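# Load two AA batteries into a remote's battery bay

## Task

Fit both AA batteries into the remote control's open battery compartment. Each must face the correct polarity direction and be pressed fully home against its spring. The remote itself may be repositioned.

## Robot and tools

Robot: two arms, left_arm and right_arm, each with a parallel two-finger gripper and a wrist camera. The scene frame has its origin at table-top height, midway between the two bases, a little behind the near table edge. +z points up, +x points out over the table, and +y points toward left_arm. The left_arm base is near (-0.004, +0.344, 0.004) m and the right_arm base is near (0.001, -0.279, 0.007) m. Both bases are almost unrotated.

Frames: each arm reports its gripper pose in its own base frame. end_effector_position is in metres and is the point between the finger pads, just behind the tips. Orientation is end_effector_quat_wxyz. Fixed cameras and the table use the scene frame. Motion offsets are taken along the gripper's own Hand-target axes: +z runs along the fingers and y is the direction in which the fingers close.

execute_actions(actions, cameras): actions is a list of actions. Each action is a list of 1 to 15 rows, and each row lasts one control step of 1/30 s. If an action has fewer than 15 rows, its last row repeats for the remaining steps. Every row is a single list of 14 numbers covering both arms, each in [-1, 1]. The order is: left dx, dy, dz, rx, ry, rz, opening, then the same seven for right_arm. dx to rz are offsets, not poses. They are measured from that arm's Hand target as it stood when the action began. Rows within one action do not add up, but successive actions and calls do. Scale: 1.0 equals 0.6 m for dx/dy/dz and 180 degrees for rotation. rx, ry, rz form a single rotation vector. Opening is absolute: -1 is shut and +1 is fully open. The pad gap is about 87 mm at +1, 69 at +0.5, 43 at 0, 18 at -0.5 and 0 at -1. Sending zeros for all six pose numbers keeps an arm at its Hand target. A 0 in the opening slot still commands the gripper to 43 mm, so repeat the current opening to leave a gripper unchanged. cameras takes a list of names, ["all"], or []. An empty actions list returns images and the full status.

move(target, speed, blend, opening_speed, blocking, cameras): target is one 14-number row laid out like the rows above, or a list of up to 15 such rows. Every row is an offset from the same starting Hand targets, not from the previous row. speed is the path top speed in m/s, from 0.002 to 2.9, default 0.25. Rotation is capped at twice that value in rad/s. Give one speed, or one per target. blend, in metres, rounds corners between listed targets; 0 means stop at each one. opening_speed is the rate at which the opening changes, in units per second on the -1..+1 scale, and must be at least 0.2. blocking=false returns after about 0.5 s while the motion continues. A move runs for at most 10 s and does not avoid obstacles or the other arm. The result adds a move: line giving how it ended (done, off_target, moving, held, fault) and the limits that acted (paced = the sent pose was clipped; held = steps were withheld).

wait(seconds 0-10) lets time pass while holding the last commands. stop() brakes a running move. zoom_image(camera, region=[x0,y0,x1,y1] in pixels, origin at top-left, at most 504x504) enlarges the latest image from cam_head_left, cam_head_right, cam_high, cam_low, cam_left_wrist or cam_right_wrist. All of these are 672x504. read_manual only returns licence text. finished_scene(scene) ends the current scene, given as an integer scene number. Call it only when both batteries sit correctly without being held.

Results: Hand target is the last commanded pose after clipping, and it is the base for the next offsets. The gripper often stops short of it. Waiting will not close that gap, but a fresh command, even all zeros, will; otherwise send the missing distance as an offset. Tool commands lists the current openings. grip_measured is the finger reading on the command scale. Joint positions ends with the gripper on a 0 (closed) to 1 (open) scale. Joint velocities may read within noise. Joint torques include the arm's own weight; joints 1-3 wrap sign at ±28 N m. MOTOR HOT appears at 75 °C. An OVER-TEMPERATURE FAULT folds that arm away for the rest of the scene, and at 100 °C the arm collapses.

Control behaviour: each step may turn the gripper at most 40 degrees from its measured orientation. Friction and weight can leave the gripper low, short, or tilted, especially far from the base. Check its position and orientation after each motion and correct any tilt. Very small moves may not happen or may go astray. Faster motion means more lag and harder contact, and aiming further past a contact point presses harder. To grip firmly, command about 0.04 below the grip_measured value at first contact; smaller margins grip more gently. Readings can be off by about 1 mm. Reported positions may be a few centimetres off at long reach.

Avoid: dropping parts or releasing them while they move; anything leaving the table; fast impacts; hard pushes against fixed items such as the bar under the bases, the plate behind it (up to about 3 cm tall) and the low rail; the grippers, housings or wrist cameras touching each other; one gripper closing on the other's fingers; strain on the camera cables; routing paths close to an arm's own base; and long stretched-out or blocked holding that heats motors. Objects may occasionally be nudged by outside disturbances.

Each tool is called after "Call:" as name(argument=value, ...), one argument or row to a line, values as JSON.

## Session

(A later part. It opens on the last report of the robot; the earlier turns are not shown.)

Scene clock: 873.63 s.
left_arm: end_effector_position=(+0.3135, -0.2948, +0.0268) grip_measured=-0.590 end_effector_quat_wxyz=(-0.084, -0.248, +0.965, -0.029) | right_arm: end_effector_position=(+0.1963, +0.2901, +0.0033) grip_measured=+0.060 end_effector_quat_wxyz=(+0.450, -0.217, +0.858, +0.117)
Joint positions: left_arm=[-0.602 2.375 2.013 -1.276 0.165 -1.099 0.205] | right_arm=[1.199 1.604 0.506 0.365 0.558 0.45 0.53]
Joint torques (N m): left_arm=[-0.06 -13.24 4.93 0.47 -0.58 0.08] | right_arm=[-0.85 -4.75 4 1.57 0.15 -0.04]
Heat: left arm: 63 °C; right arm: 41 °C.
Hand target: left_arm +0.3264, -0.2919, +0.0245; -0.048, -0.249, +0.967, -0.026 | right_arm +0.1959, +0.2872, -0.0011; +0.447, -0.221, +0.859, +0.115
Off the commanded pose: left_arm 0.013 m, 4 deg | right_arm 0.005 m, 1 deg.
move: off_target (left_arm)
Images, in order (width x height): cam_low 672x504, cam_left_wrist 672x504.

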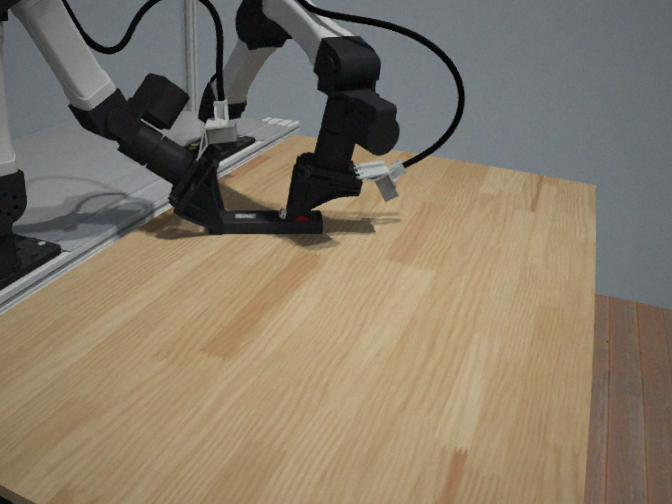

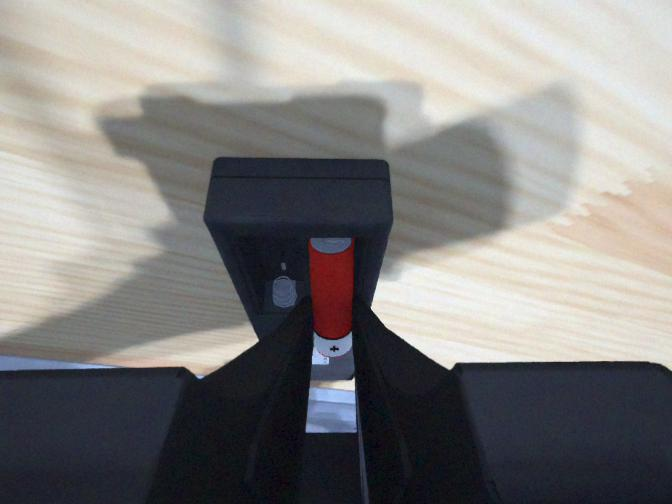

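Call:
move(
  target=[0, 0, 0, 0, 0, 0, -0.48, 0, 0, 0, 0, 0, 0, 0.02],
  speed=0.03,
  opening_speed=0.2,
  cameras=["cam_left_wrist", "cam_low"],
)

Call:
zoom_image(
  camera="cam_left_wrist",
  region=[220, 120, 400, 380],
)

Call:
zoom_image(
  camera="cam_low",
  region=[240, 180, 340, 245],
)

Scene clock: 883.07 s.
left_arm: end_effector_position=(+0.3125, -0.2929, +0.0267) grip_measured=-0.481 end_effector_quat_wxyz=(-0.084, -0.248, +0.965, -0.024) | right_arm: end_effector_position=(+0.1963, +0.2901, +0.0033) grip_measured=+0.060 end_effector_quat_wxyz=(+0.450, -0.217, +0.858, +0.117)
Joint positions: left_arm=[-0.602 2.375 2.013 -1.284 0.159 -1.099 0.26] | right_arm=[1.199 1.604 0.506 0.365 0.558 0.45 0.53]
Joint torques (N m): left_arm=[-0.09 -13.22 4.94 0.53 -0.53 0.08] | right_arm=[-0.85 -4.77 3.99 1.58 0.14 -0.04]
Heat: left arm: 63 °C; right arm: 41 °C.
Hand target: left_arm +0.3265, -0.2918, +0.0245; -0.048, -0.249, +0.967, -0.026 | right_arm +0.1959, +0.2872, -0.0011; +0.447, -0.221, +0.859, +0.115
Off the commanded pose: left_arm 0.014 m, 4 deg | right_arm 0.005 m, 1 deg.
move: off_target (left_arm)
Images, in order (width x height): cam_low 672x504, cam_left_wrist 672x504.

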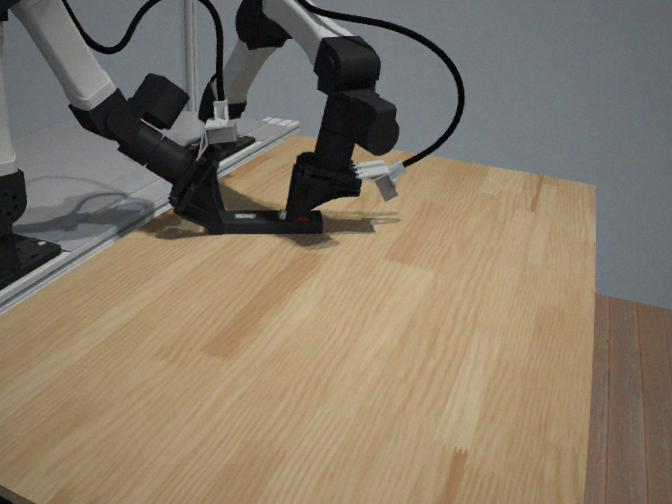

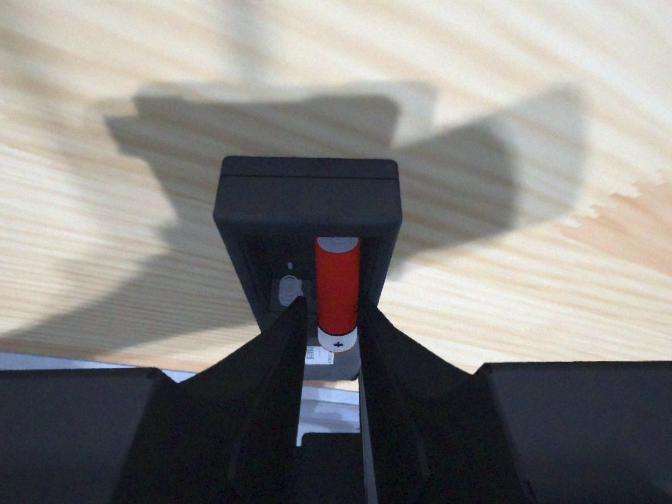

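Scaled by 1.938.

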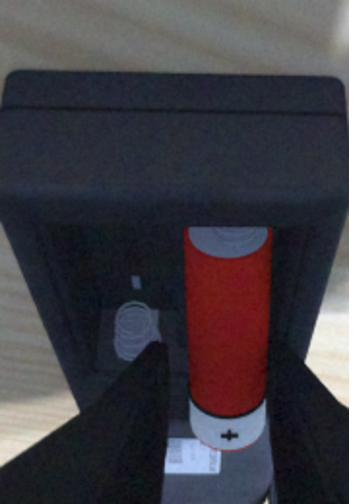

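Scaled by 5.040.

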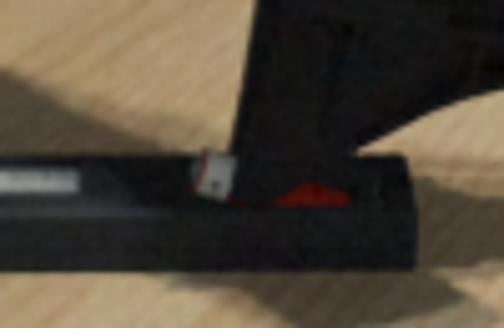

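Call:
move(
  target=[
    [0, 0, -0.01, 0, 0, 0, -0.4, 0, 0, 0, 0, 0, 0, 0.02],
    [0.0372, 0.0062, -0.0082, 0, 0, 0, -0.4, 0, 0, 0, 0, 0, 0, 0.02],
  ],
  speed=0.04,
  opening_speed=0.3,
  cameras=["cam_left_wrist", "cam_low"],
)

Call:
zoom_image(
  camera="cam_left_wrist",
  region=[220, 120, 420, 380],
)

Call:
zoom_image(
  camera="cam_low",
  region=[240, 180, 340, 245],
)

Scene clock: 890.97 s.
left_arm: end_effector_position=(+0.3073, -0.2938, +0.0273) grip_measured=-0.400 end_effector_quat_wxyz=(-0.063, -0.250, +0.966, -0.021) | right_arm: end_effector_position=(+0.1963, +0.2901, +0.0033) grip_measured=+0.060 end_effector_quat_wxyz=(+0.450, -0.217, +0.858, +0.117)
Joint positions: left_arm=[-0.624 2.326 1.942 -1.235 0.124 -1.128 0.3] | right_arm=[1.199 1.604 0.506 0.365 0.558 0.45 0.53]
Joint torques (N m): left_arm=[-1.89 -14.61 3.67 0.37 -0.15 -0.02] | right_arm=[-0.87 -4.75 4 1.57 0.15 -0.04]
Heat: left arm: 63 °C; right arm: 41 °C.
Hand target: left_arm +0.3056, -0.2989, +0.0317; -0.048, -0.249, +0.967, -0.026 | right_arm +0.1959, +0.2872, -0.0011; +0.447, -0.221, +0.859, +0.115
Off the commanded pose: left_arm 0.007 m, 2 deg | right_arm 0.005 m, 1 deg.
move: done
Images, in order (width x height): cam_low 672x504, cam_left_wrist 672x504.

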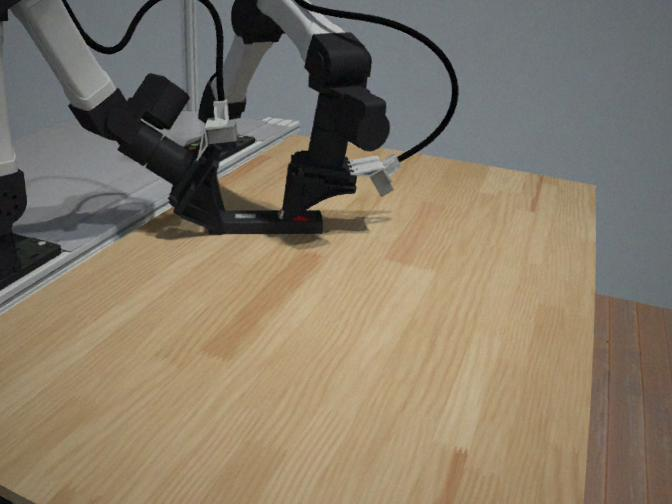

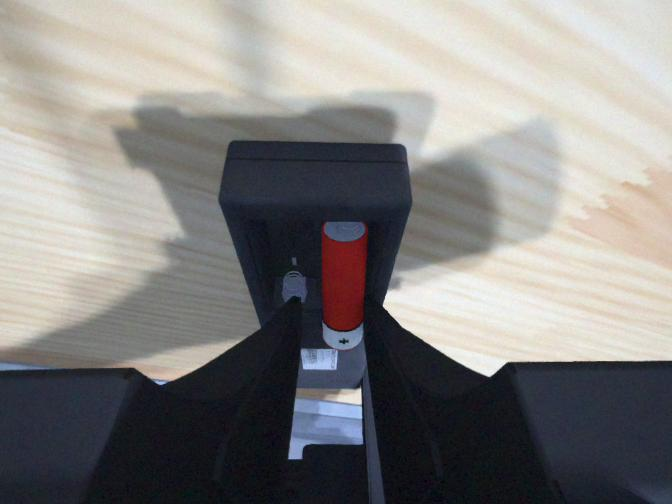

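Scaled by 1.938.

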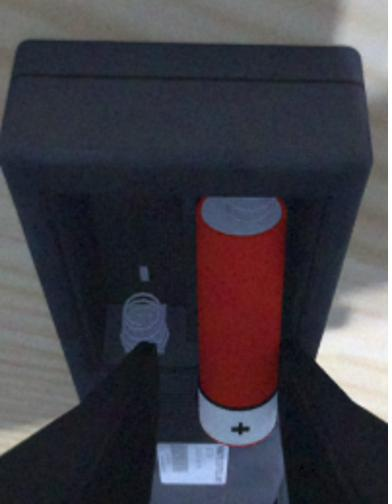

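Scaled by 5.040.

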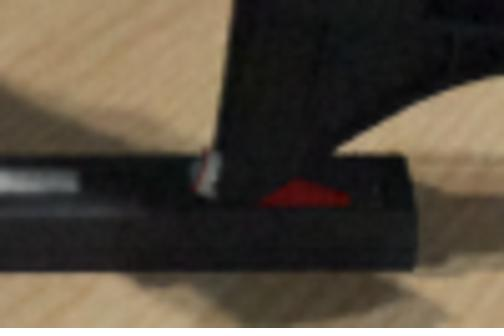

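Call:
move(
  target=[
    [0, 0, -0.0075, 0, 0, 0, -0.4, 0, 0, 0, 0, 0, 0, 0.02],
    [0, -0.002, -0.0075, 0, 0, 0, -0.4, 0, 0, 0, 0, 0, 0, 0.02],
  ],
  speed=0.04,
  cameras=["cam_left_wrist", "cam_low"],
)

Call:
zoom_image(
  camera="cam_left_wrist",
  region=[220, 120, 420, 380],
)

Call:
zoom_image(
  camera="cam_low",
  region=[240, 180, 340, 245],
)

Scene clock: 901.77 s.
left_arm: end_effector_position=(+0.3073, -0.2938, +0.0273) grip_measured=-0.400 end_effector_quat_wxyz=(-0.063, -0.251, +0.966, -0.021) | right_arm: end_effector_position=(+0.1963, +0.2901, +0.0033) grip_measured=+0.060 end_effector_quat_wxyz=(+0.450, -0.217, +0.858, +0.117)
Joint positions: left_arm=[-0.624 2.326 1.942 -1.235 0.124 -1.129 0.3] | right_arm=[1.199 1.604 0.506 0.365 0.558 0.45 0.53]
Joint torques (N m): left_arm=[-1.94 -14.48 5.24 0.19 -0.16 -0.03] | right_arm=[-0.87 -4.75 3.99 1.58 0.14 -0.04]
Heat: left arm: 62 °C; right arm: 41 °C.
Hand target: left_arm +0.3066, -0.2996, +0.0362; -0.048, -0.249, +0.967, -0.026 | right_arm +0.1959, +0.2872, -0.0011; +0.447, -0.221, +0.859, +0.115
Off the commanded pose: left_arm 0.011 m, 2 deg | right_arm 0.005 m, 1 deg.
move: off_target (left_arm)
Images, in order (width x height): cam_low 672x504, cam_left_wrist 672x504.

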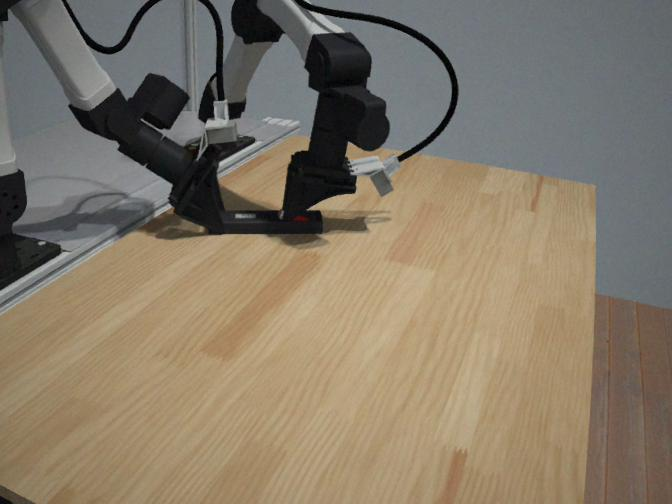

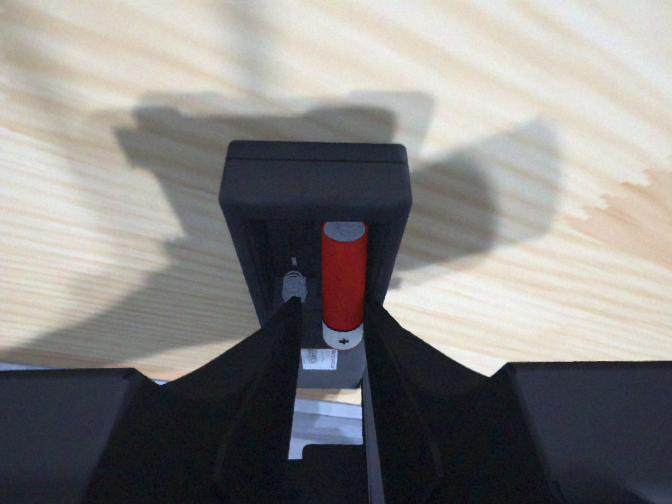

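Scaled by 1.938.

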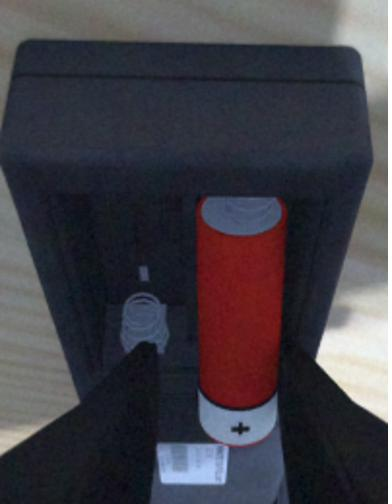

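Scaled by 5.040.

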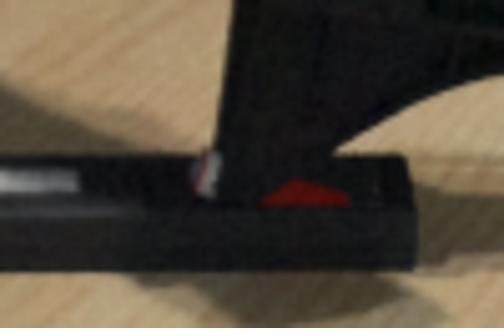

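Call:
move(
  target=[
    [0, 0, -0.015, 0, 0, 0, -0.4, 0, 0, 0, 0, 0, 0, 0.02],
  ],
  speed=0.04,
  cameras=["cam_left_wrist"],
)

Scene clock: 905.27 s.
left_arm: end_effector_position=(+0.3026, -0.2939, +0.0282) grip_measured=-0.400 end_effector_quat_wxyz=(-0.066, -0.248, +0.967, -0.015) | right_arm: end_effector_position=(+0.1963, +0.2901, +0.0033) grip_measured=+0.060 end_effector_quat_wxyz=(+0.450, -0.217, +0.858, +0.117)
Joint positions: left_arm=[-0.632 2.326 1.944 -1.251 0.121 -1.129 0.3] | right_arm=[1.199 1.604 0.506 0.365 0.558 0.45 0.53]
Joint torques (N m): left_arm=[-0.96 -15.01 7.1 0.03 -0.11 -0.01] | right_arm=[-0.85 -4.75 3.99 1.57 0.15 -0.04]
Heat: left arm: 62 °C; right arm: 41 °C.
Hand target: left_arm +0.3074, -0.2989, +0.0451; -0.048, -0.249, +0.967, -0.026 | right_arm +0.1959, +0.2872, -0.0011; +0.447, -0.221, +0.859, +0.115
Off the commanded pose: left_arm 0.018 m, 2 deg | right_arm 0.005 m, 1 deg.
move: off_target (left_arm)
Images, in order (width x height): cam_left_wrist 672x504.

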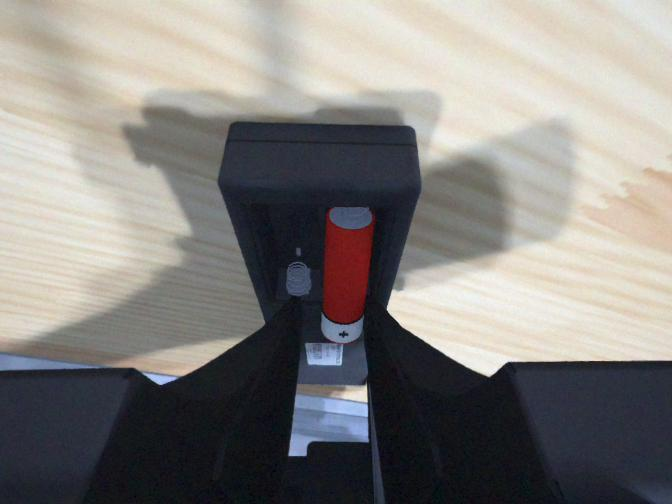

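Call:
move(
  target=[
    [0, -0.002, -0.012, 0, 0, 0, -0.4, 0, 0, 0, 0, 0, 0, 0.02],
  ],
  speed=0.04,
  cameras=["cam_left_wrist"],
)

Scene clock: 908.20 s.
left_arm: end_effector_position=(+0.3034, -0.2944, +0.0363) grip_measured=-0.400 end_effector_quat_wxyz=(-0.066, -0.248, +0.967, -0.014) | right_arm: end_effector_position=(+0.1963, +0.2901, +0.0033) grip_measured=+0.060 end_effector_quat_wxyz=(+0.450, -0.217, +0.858, +0.117)
Joint positions: left_arm=[-0.632 2.326 1.977 -1.284 0.12 -1.129 0.3] | right_arm=[1.199 1.604 0.506 0.365 0.558 0.45 0.53]
Joint torques (N m): left_arm=[-0.8 -14.68 7.21 0.02 -0.11 -0.01] | right_arm=[-0.87 -4.75 4 1.57 0.15 -0.04]
Heat: left arm: 62 °C; right arm: 41 °C.
Hand target: left_arm +0.3085, -0.2994, +0.0523; -0.048, -0.249, +0.967, -0.026 | right_arm +0.1959, +0.2872, -0.0011; +0.447, -0.221, +0.859, +0.115
Off the commanded pose: left_arm 0.018 m, 2 deg | right_arm 0.005 m, 1 deg.
move: off_target (left_arm)
Images, in order (width x height): cam_left_wrist 672x504.

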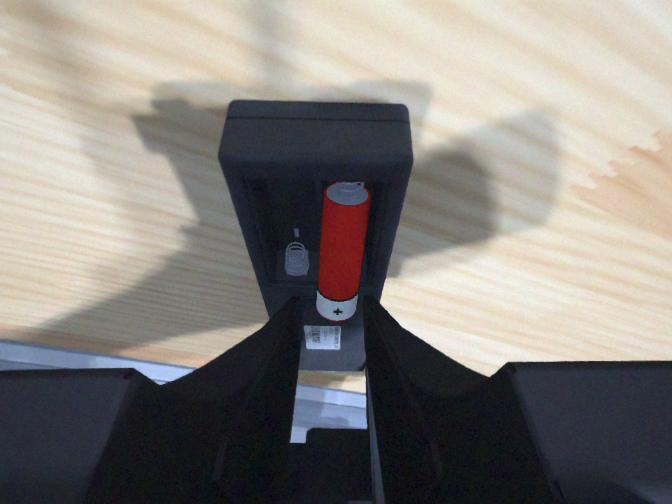

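Call:
zoom_image(
  camera="cam_left_wrist",
  region=[210, 90, 430, 390],
)

Call:
wait(
  seconds=0.1,
  cameras=["cam_low"],
)

Call:
zoom_image(
  camera="cam_low",
  region=[240, 180, 340, 245],
)

Scaled by 1.680.

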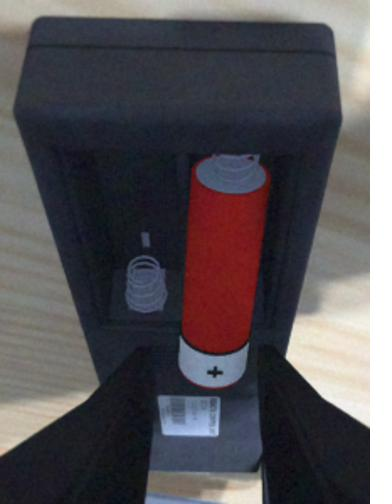

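Scene clock: 910.73 s.
left_arm: end_effector_position=(+0.3033, -0.2943, +0.0363) grip_measured=-0.400 end_effector_quat_wxyz=(-0.066, -0.248, +0.967, -0.014) | right_arm: end_effector_position=(+0.1963, +0.2901, +0.0033) grip_measured=+0.060 end_effector_quat_wxyz=(+0.450, -0.217, +0.858, +0.117)
Joint positions: left_arm=[-0.632 2.326 1.977 -1.285 0.12 -1.129 0.3] | right_arm=[1.199 1.604 0.506 0.365 0.558 0.45 0.53]
Joint torques (N m): left_arm=[-0.8 -14.64 7.21 0.04 -0.12 0] | right_arm=[-0.85 -4.75 3.99 1.57 0.14 -0.04]
Heat: left arm: 62 °C; right arm: 41 °C.
Hand target: left_arm +0.3085, -0.2994, +0.0523; -0.048, -0.249, +0.967, -0.026 | right_arm +0.1959, +0.2872, -0.0011; +0.447, -0.221, +0.859, +0.115
Tool commands: left_gripper/opening=-0.4 right_gripper/opening=+0.02
Off the commanded pose: left_arm 0.018 m, 3 deg | right_arm 0.005 m, 1 deg.
wait: 0.10 s; at rest from the start
Images, in order (width x height): cam_low 672x504.

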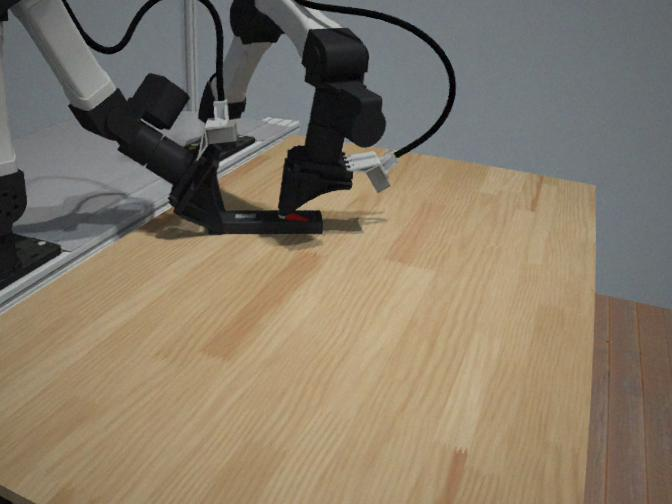

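Scaled by 5.040.

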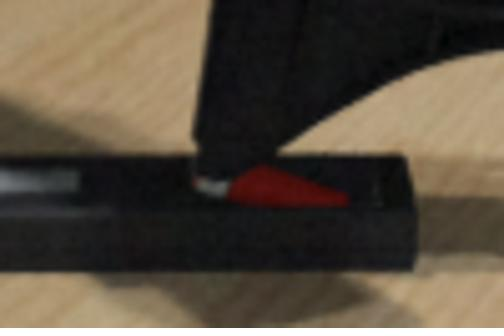

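Call:
move(
  target=[
    [-0.0227, -0.0025, 0.0123, 0, 0, 0, -0.4, 0, 0, 0, 0, 0, 0, 0.02],
  ],
  speed=0.04,
  cameras=["cam_left_wrist", "cam_low"],
)

Call:
zoom_image(
  camera="cam_left_wrist",
  region=[210, 90, 430, 390],
)

Call:
zoom_image(
  camera="cam_low",
  region=[240, 180, 340, 245],
)

Scene clock: 920.20 s.
left_arm: end_effector_position=(+0.3128, -0.2962, +0.0433) grip_measured=-0.400 end_effector_quat_wxyz=(-0.055, -0.249, +0.967, -0.026) | right_arm: end_effector_position=(+0.1963, +0.2901, +0.0033) grip_measured=+0.060 end_effector_quat_wxyz=(+0.450, -0.217, +0.858, +0.117)
Joint positions: left_arm=[-0.623 2.326 2.009 -1.285 0.118 -1.125 0.3] | right_arm=[1.199 1.604 0.506 0.365 0.558 0.45 0.53]
Joint torques (N m): left_arm=[0.73 -10.92 7.28 0.13 -0.11 0.18] | right_arm=[-0.85 -4.75 3.99 1.57 0.14 -0.04]
Heat: left arm: 62 °C; right arm: 41 °C.
Hand target: left_arm +0.3204, -0.2947, +0.0435; -0.048, -0.249, +0.967, -0.026 | right_arm +0.1959, +0.2872, -0.0011; +0.447, -0.221, +0.859, +0.115
Off the commanded pose: left_arm 0.008 m, 1 deg | right_arm 0.005 m, 1 deg.
move: done
Images, in order (width x height): cam_low 672x504, cam_left_wrist 672x504.

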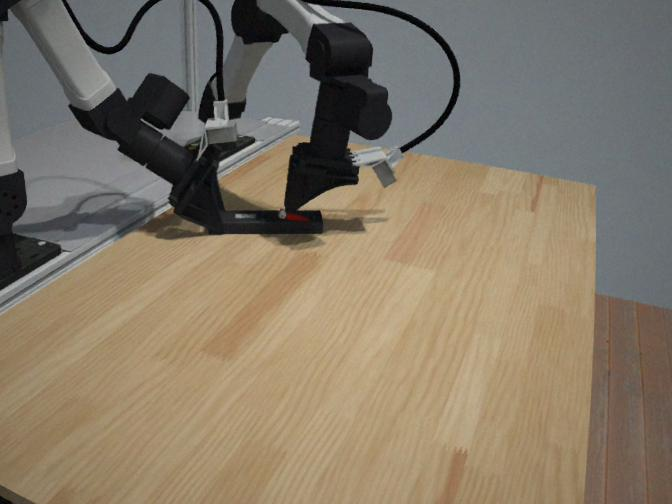

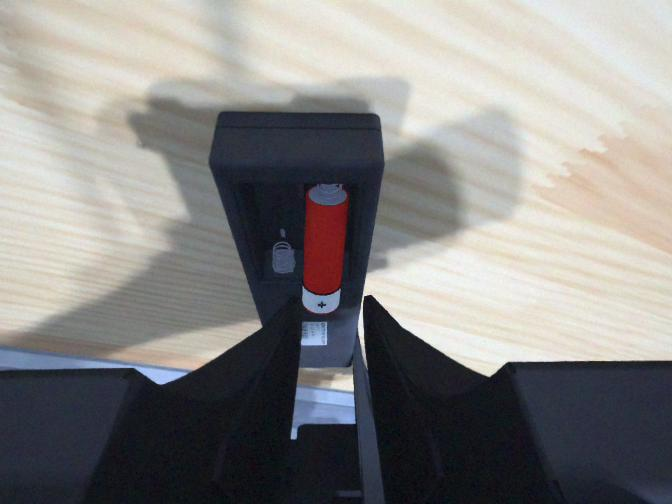

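Scaled by 1.680.

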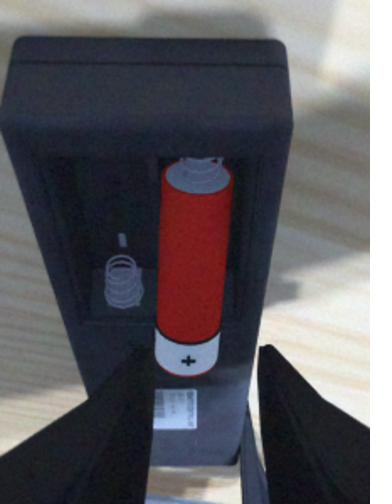

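Scaled by 5.040.

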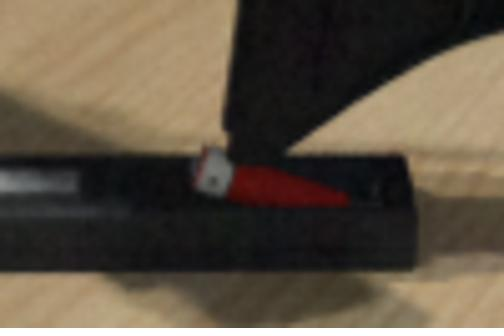

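Call:
move(
  target=[
    [-0.0017, 0.0062, 0.015, 0, 0, 0, -0.4, 0, 0, 0, 0, 0, 0, 0.02],
  ],
  speed=0.04,
  cameras=["cam_left_wrist", "cam_low"],
)

Call:
zoom_image(
  camera="cam_left_wrist",
  region=[210, 90, 430, 390],
)

Call:
zoom_image(
  camera="cam_low",
  region=[240, 180, 340, 245],
)

Scene clock: 927.13 s.
left_arm: end_effector_position=(+0.3115, -0.2952, +0.0372) grip_measured=-0.400 end_effector_quat_wxyz=(-0.056, -0.247, +0.967, -0.025) | right_arm: end_effector_position=(+0.1963, +0.2901, +0.0033) grip_measured=+0.060 end_effector_quat_wxyz=(+0.450, -0.217, +0.858, +0.117)
Joint positions: left_arm=[-0.623 2.326 1.984 -1.264 0.118 -1.121 0.3] | right_arm=[1.199 1.604 0.506 0.365 0.558 0.45 0.53]
Joint torques (N m): left_arm=[1.07 -11.9 5.11 0.33 -0.11 0.2] | right_arm=[-0.85 -4.75 3.99 1.57 0.15 -0.04]
Heat: left arm: 61 °C; right arm: 41 °C.
Hand target: left_arm +0.3188, -0.2917, +0.0345; -0.048, -0.249, +0.967, -0.026 | right_arm +0.1959, +0.2872, -0.0011; +0.447, -0.221, +0.859, +0.115
Off the commanded pose: left_arm 0.009 m, 1 deg | right_arm 0.005 m, 1 deg.
move: done
Images, in order (width x height): cam_low 672x504, cam_left_wrist 672x504.

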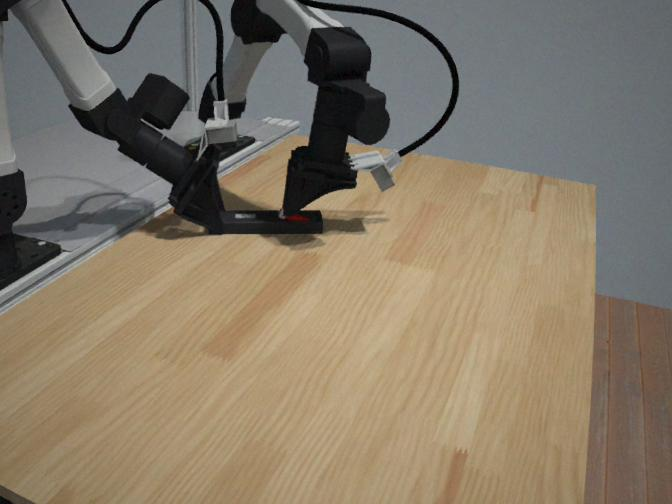

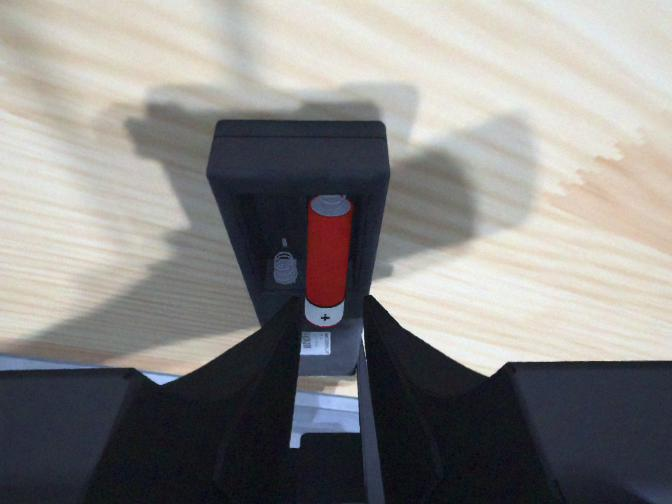

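Scaled by 1.680.

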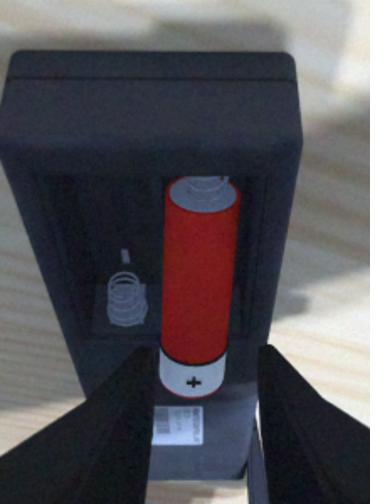

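Scaled by 5.040.

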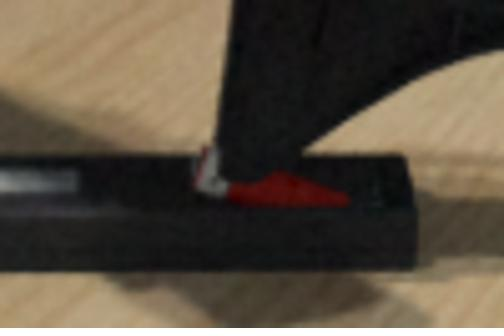

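Call:
move(
  target=[
    [-0.001, 0, 0.0055, 0, 0, 0, -0.4, 0, 0, 0, 0, 0, 0, 0.02],
    [-0.001, 0, 0.0055, 0, 0, 0, -0.64, 0, 0, 0, 0, 0, 0, 0.02],
  ],
  speed=0.04,
  opening_speed=0.3,
  cameras=["cam_left_wrist", "cam_low"],
)

Call:
zoom_image(
  camera="cam_left_wrist",
  region=[210, 90, 430, 390],
)

Call:
zoom_image(
  camera="cam_low",
  region=[240, 180, 340, 245],
)

Scene clock: 935.97 s.
left_arm: end_effector_position=(+0.3130, -0.2944, +0.0350) grip_measured=-0.637 end_effector_quat_wxyz=(-0.055, -0.248, +0.967, -0.026) | right_arm: end_effector_position=(+0.1963, +0.2901, +0.0033) grip_measured=+0.060 end_effector_quat_wxyz=(+0.450, -0.217, +0.858, +0.117)
Joint positions: left_arm=[-0.619 2.326 1.976 -1.252 0.118 -1.121 0.182] | right_arm=[1.199 1.604 0.506 0.365 0.558 0.45 0.53]
Joint torques (N m): left_arm=[0.77 -11.58 5.07 0.34 -0.11 0.21] | right_arm=[-0.85 -4.75 4 1.58 0.14 -0.04]
Heat: left arm: 60 °C; right arm: 41 °C.
Hand target: left_arm +0.3190, -0.2917, +0.0310; -0.048, -0.249, +0.967, -0.026 | right_arm +0.1959, +0.2872, -0.0011; +0.447, -0.221, +0.859, +0.115
Off the commanded pose: left_arm 0.008 m, 1 deg | right_arm 0.005 m, 1 deg.
move: done
Images, in order (width x height): cam_low 672x504, cam_left_wrist 672x504.

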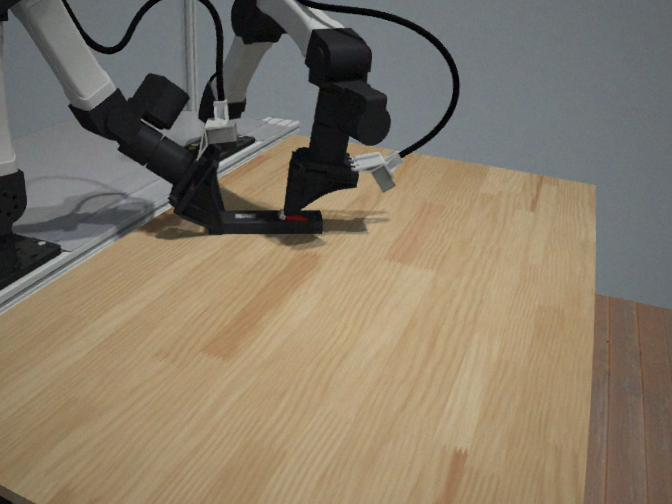

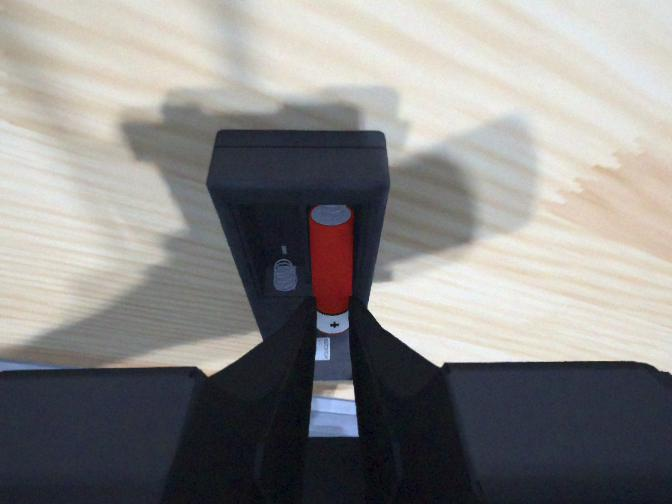

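Scaled by 1.680.

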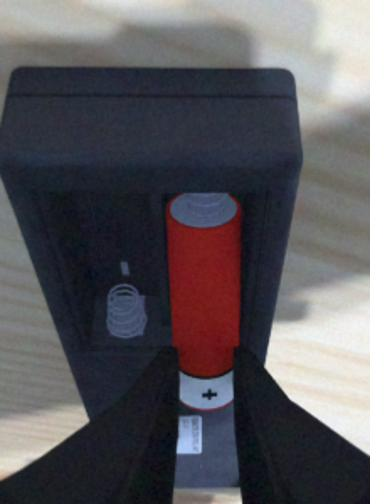

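Scaled by 5.040.

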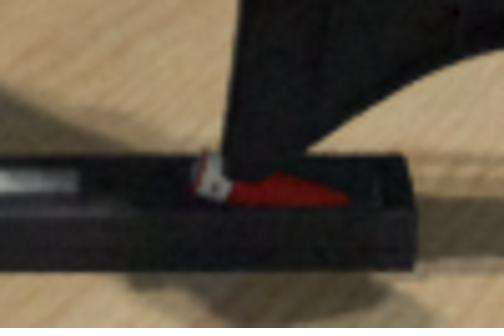

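Call:
move(
  target=[
    [0, 0, 0, 0, 0, 0, -0.45, 0, 0, 0, 0, 0, 0, 0.02],
    [0, 0, 0.0083, 0, 0, 0, -0.45, 0, 0, 0, 0, 0, 0, 0.02],
    [0, 0, 0.0083, 0, 0, 0, -0.64, 0, 0, 0, 0, 0, 0, 0.02],
  ],
  speed=0.04,
  opening_speed=0.4,
  cameras=["cam_left_wrist", "cam_low"],
)

Call:
zoom_image(
  camera="cam_left_wrist",
  region=[210, 90, 430, 390],
)

Call:
zoom_image(
  camera="cam_low",
  region=[240, 180, 340, 245],
)

Scene clock: 943.90 s.
left_arm: end_effector_position=(+0.3132, -0.2945, +0.0310) grip_measured=-0.601 end_effector_quat_wxyz=(-0.054, -0.248, +0.967, -0.027) | right_arm: end_effector_position=(+0.1963, +0.2901, +0.0033) grip_measured=+0.060 end_effector_quat_wxyz=(+0.450, -0.217, +0.858, +0.117)
Joint positions: left_arm=[-0.619 2.326 1.96 -1.234 0.118 -1.121 0.199] | right_arm=[1.199 1.604 0.506 0.365 0.558 0.45 0.53]
Joint torques (N m): left_arm=[0.62 -11.38 5.05 0.36 -0.11 0.2] | right_arm=[-0.87 -4.77 4 1.57 0.15 -0.04]
Heat: left arm: 59 °C; right arm: 41 °C.
Hand target: left_arm +0.3187, -0.2921, +0.0261; -0.048, -0.249, +0.967, -0.026 | right_arm +0.1959, +0.2872, -0.0011; +0.447, -0.221, +0.859, +0.115
Off the commanded pose: left_arm 0.008 m, 1 deg | right_arm 0.005 m, 1 deg.
move: done
Images, in order (width x height): cam_low 672x504, cam_left_wrist 672x504.

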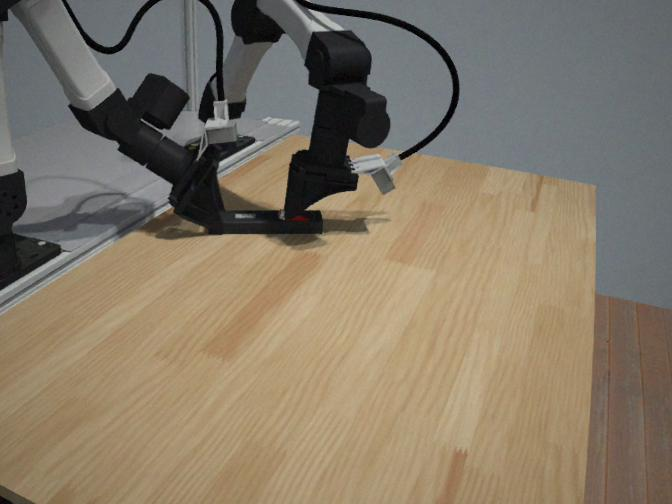

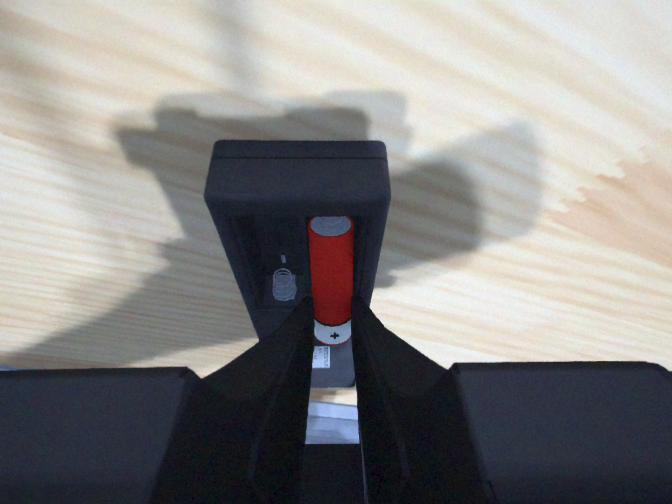

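Scaled by 1.680.

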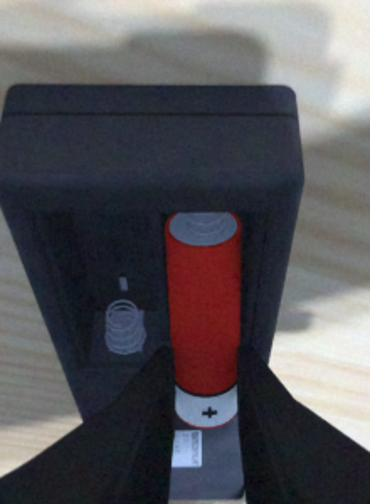

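Scaled by 5.040.

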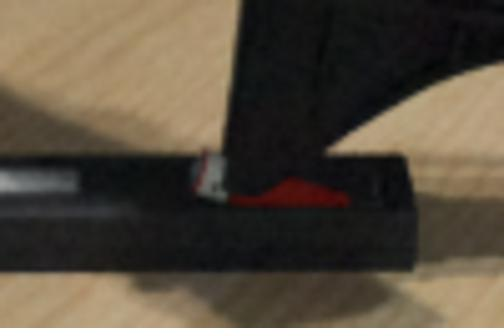

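Call:
move(
  target=[
    [-0.0117, 0, 0.0003, 0, 0, 0, -0.66, 0, 0, 0, 0, 0, 0, 0.02],
  ],
  speed=0.03,
  opening_speed=0.4,
  cameras=["cam_left_wrist", "cam_low"],
)

Call:
zoom_image(
  camera="cam_left_wrist",
  region=[210, 90, 430, 390],
)

Call:
zoom_image(
  camera="cam_low",
  region=[240, 180, 340, 245],
)

Scene clock: 949.03 s.
left_arm: end_effector_position=(+0.3141, -0.2929, +0.0307) grip_measured=-0.601 end_effector_quat_wxyz=(-0.057, -0.246, +0.967, -0.029) | right_arm: end_effector_position=(+0.1962, +0.2904, +0.0034) grip_measured=+0.060 end_effector_quat_wxyz=(+0.450, -0.218, +0.858, +0.117)
Joint positions: left_arm=[-0.613 2.327 1.96 -1.234 0.124 -1.109 0.199] | right_arm=[1.199 1.604 0.506 0.366 0.557 0.449 0.53]
Joint torques (N m): left_arm=[1.44 -10.21 6.65 0.27 -0.17 0.21] | right_arm=[-0.84 -4.75 4 1.57 0.16 -0.02]
Heat: left arm: 59 °C; right arm: 41 °C.
Hand target: left_arm +0.3249, -0.2887, +0.0254; -0.048, -0.249, +0.967, -0.026 | right_arm +0.1959, +0.2872, -0.0011; +0.447, -0.221, +0.859, +0.115
Off the commanded pose: left_arm 0.013 m, 1 deg | right_arm 0.005 m, 1 deg.
move: off_target (left_arm)
Images, in order (width x height): cam_low 672x504, cam_left_wrist 672x504.

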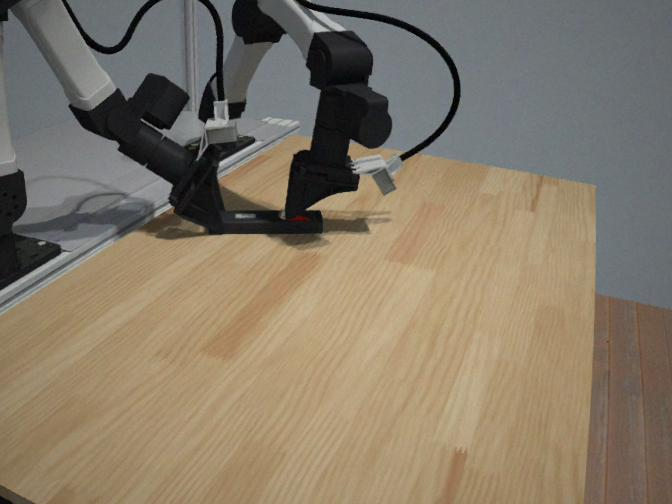

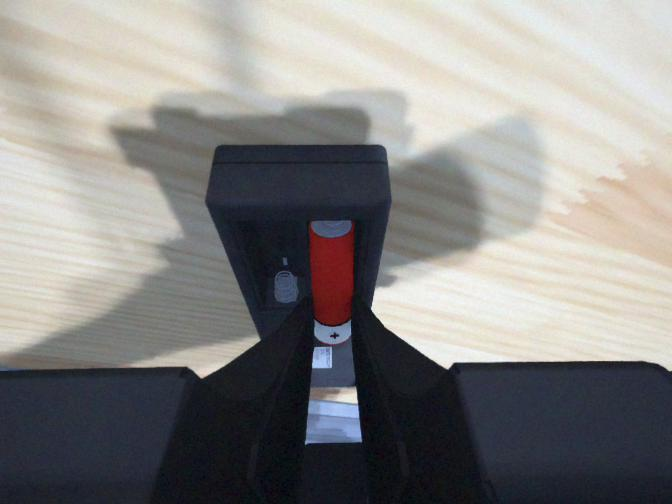

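Scaled by 1.680.

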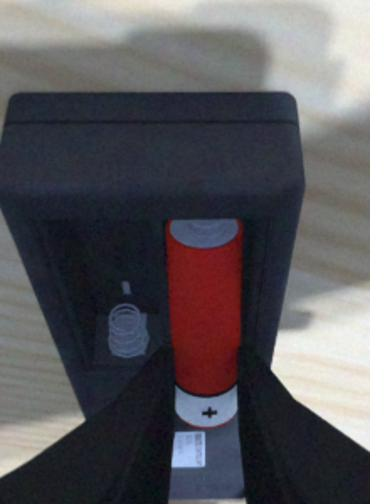

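Scaled by 5.040.

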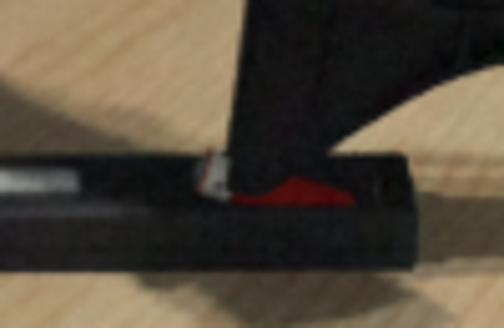

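Call:
move(
  target=[
    [-0.0095, 0, 0.001, 0, 0, 0, -0.68, 0, 0, 0, 0, 0, 0, 0.02],
  ],
  speed=0.03,
  opening_speed=0.4,
  cameras=["cam_left_wrist", "cam_low"],
)

Call:
zoom_image(
  camera="cam_left_wrist",
  region=[210, 90, 430, 390],
)

Call:
zoom_image(
  camera="cam_low",
  region=[240, 180, 340, 245],
)

Scene clock: 952.17 s.
left_arm: end_effector_position=(+0.3149, -0.2925, +0.0302) grip_measured=-0.601 end_effector_quat_wxyz=(-0.064, -0.244, +0.967, -0.031) | right_arm: end_effector_position=(+0.1962, +0.2905, +0.0034) grip_measured=+0.060 end_effector_quat_wxyz=(+0.450, -0.218, +0.858, +0.117)
Joint positions: left_arm=[-0.607 2.338 1.973 -1.243 0.138 -1.098 0.199] | right_arm=[1.199 1.604 0.506 0.366 0.556 0.449 0.53]
Joint torques (N m): left_arm=[1.89 -10.13 6.91 0.3 -0.32 0.25] | right_arm=[-0.85 -4.75 4 1.56 0.17 -0.02]
Heat: left arm: 59 °C; right arm: 41 °C.
Hand target: left_arm +0.3298, -0.2861, +0.0242; -0.048, -0.249, +0.967, -0.026 | right_arm +0.1959, +0.2872, -0.0011; +0.447, -0.221, +0.859, +0.115
Off the commanded pose: left_arm 0.017 m, 2 deg | right_arm 0.006 m, 1 deg.
move: off_target (left_arm)
Images, in order (width x height): cam_low 672x504, cam_left_wrist 672x504.

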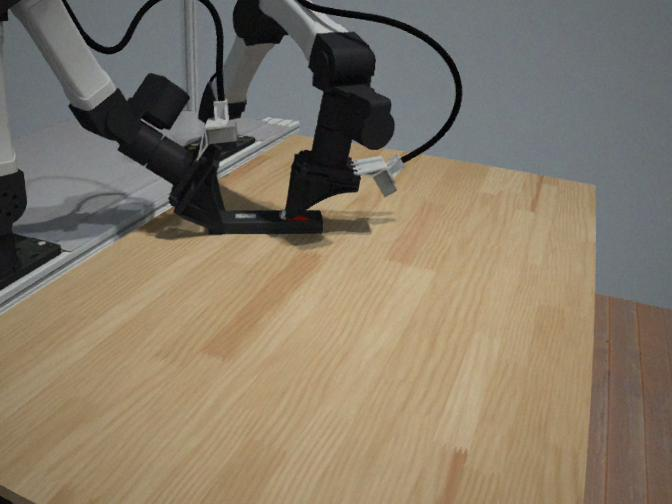

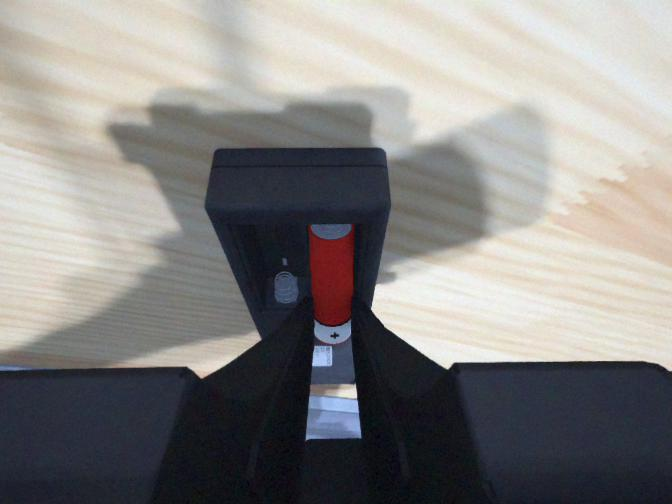

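Scaled by 1.680.

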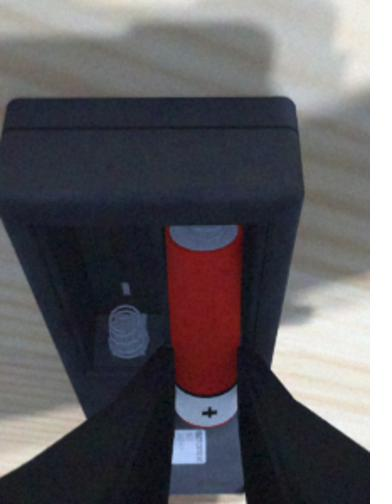

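Scaled by 5.040.

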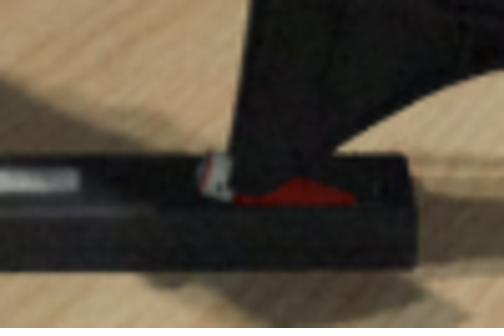

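Call:
move(
  target=[
    [-0.002, 0, 0.0117, 0, 0, 0, -0.68, 0, 0, 0, 0, 0, 0, 0.02],
  ],
  speed=0.03,
  cameras=["cam_left_wrist", "cam_low"],
)

Call:
zoom_image(
  camera="cam_left_wrist",
  region=[210, 90, 430, 390],
)

Call:
zoom_image(
  camera="cam_low",
  region=[240, 180, 340, 245],
)

Scene clock: 961.43 s.
left_arm: end_effector_position=(+0.3148, -0.2925, +0.0300) grip_measured=-0.601 end_effector_quat_wxyz=(-0.066, -0.244, +0.967, -0.032) | right_arm: end_effector_position=(+0.1962, +0.2905, +0.0034) grip_measured=+0.060 end_effector_quat_wxyz=(+0.450, -0.218, +0.858, +0.117)
Joint positions: left_arm=[-0.605 2.339 1.973 -1.243 0.141 -1.097 0.199] | right_arm=[1.199 1.604 0.506 0.366 0.556 0.449 0.53]
Joint torques (N m): left_arm=[1.78 -9.54 5.71 0.49 -0.35 0.22] | right_arm=[-0.87 -4.77 3.99 1.57 0.16 -0.02]
Heat: left arm: 57 °C; right arm: 41 °C.
Hand target: left_arm +0.3302, -0.2860, +0.0169; -0.048, -0.249, +0.967, -0.026 | right_arm +0.1959, +0.2872, -0.0011; +0.447, -0.221, +0.859, +0.115
Off the commanded pose: left_arm 0.021 m, 2 deg | right_arm 0.006 m, 1 deg.
move: off_target (left_arm)
Images, in order (width x height): cam_low 672x504, cam_left_wrist 672x504.

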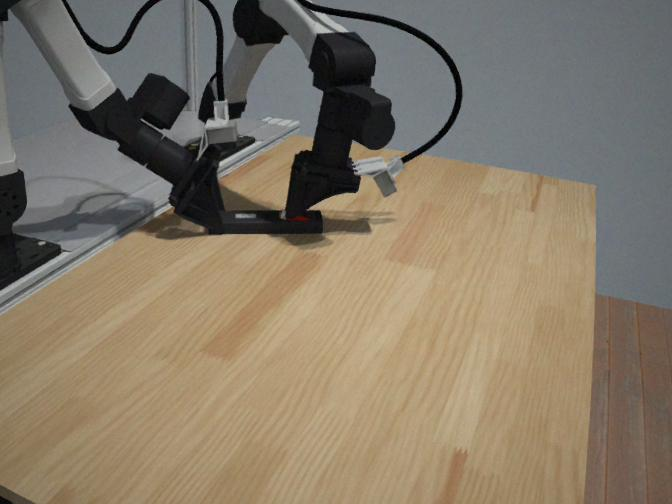

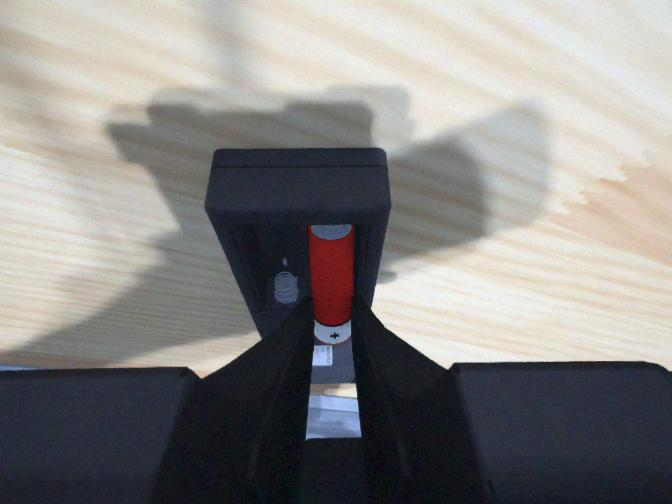

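Scaled by 1.680.

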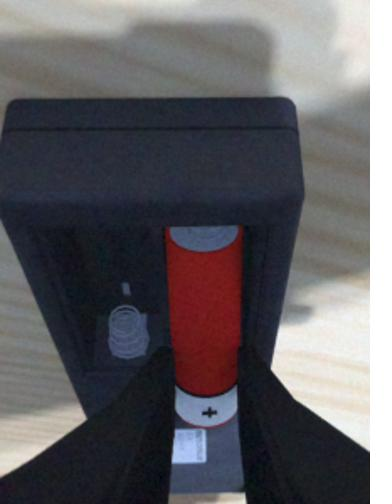

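Scaled by 5.040.

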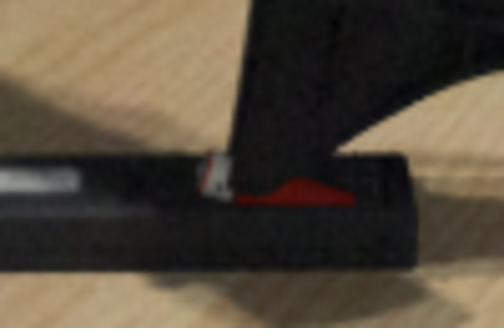

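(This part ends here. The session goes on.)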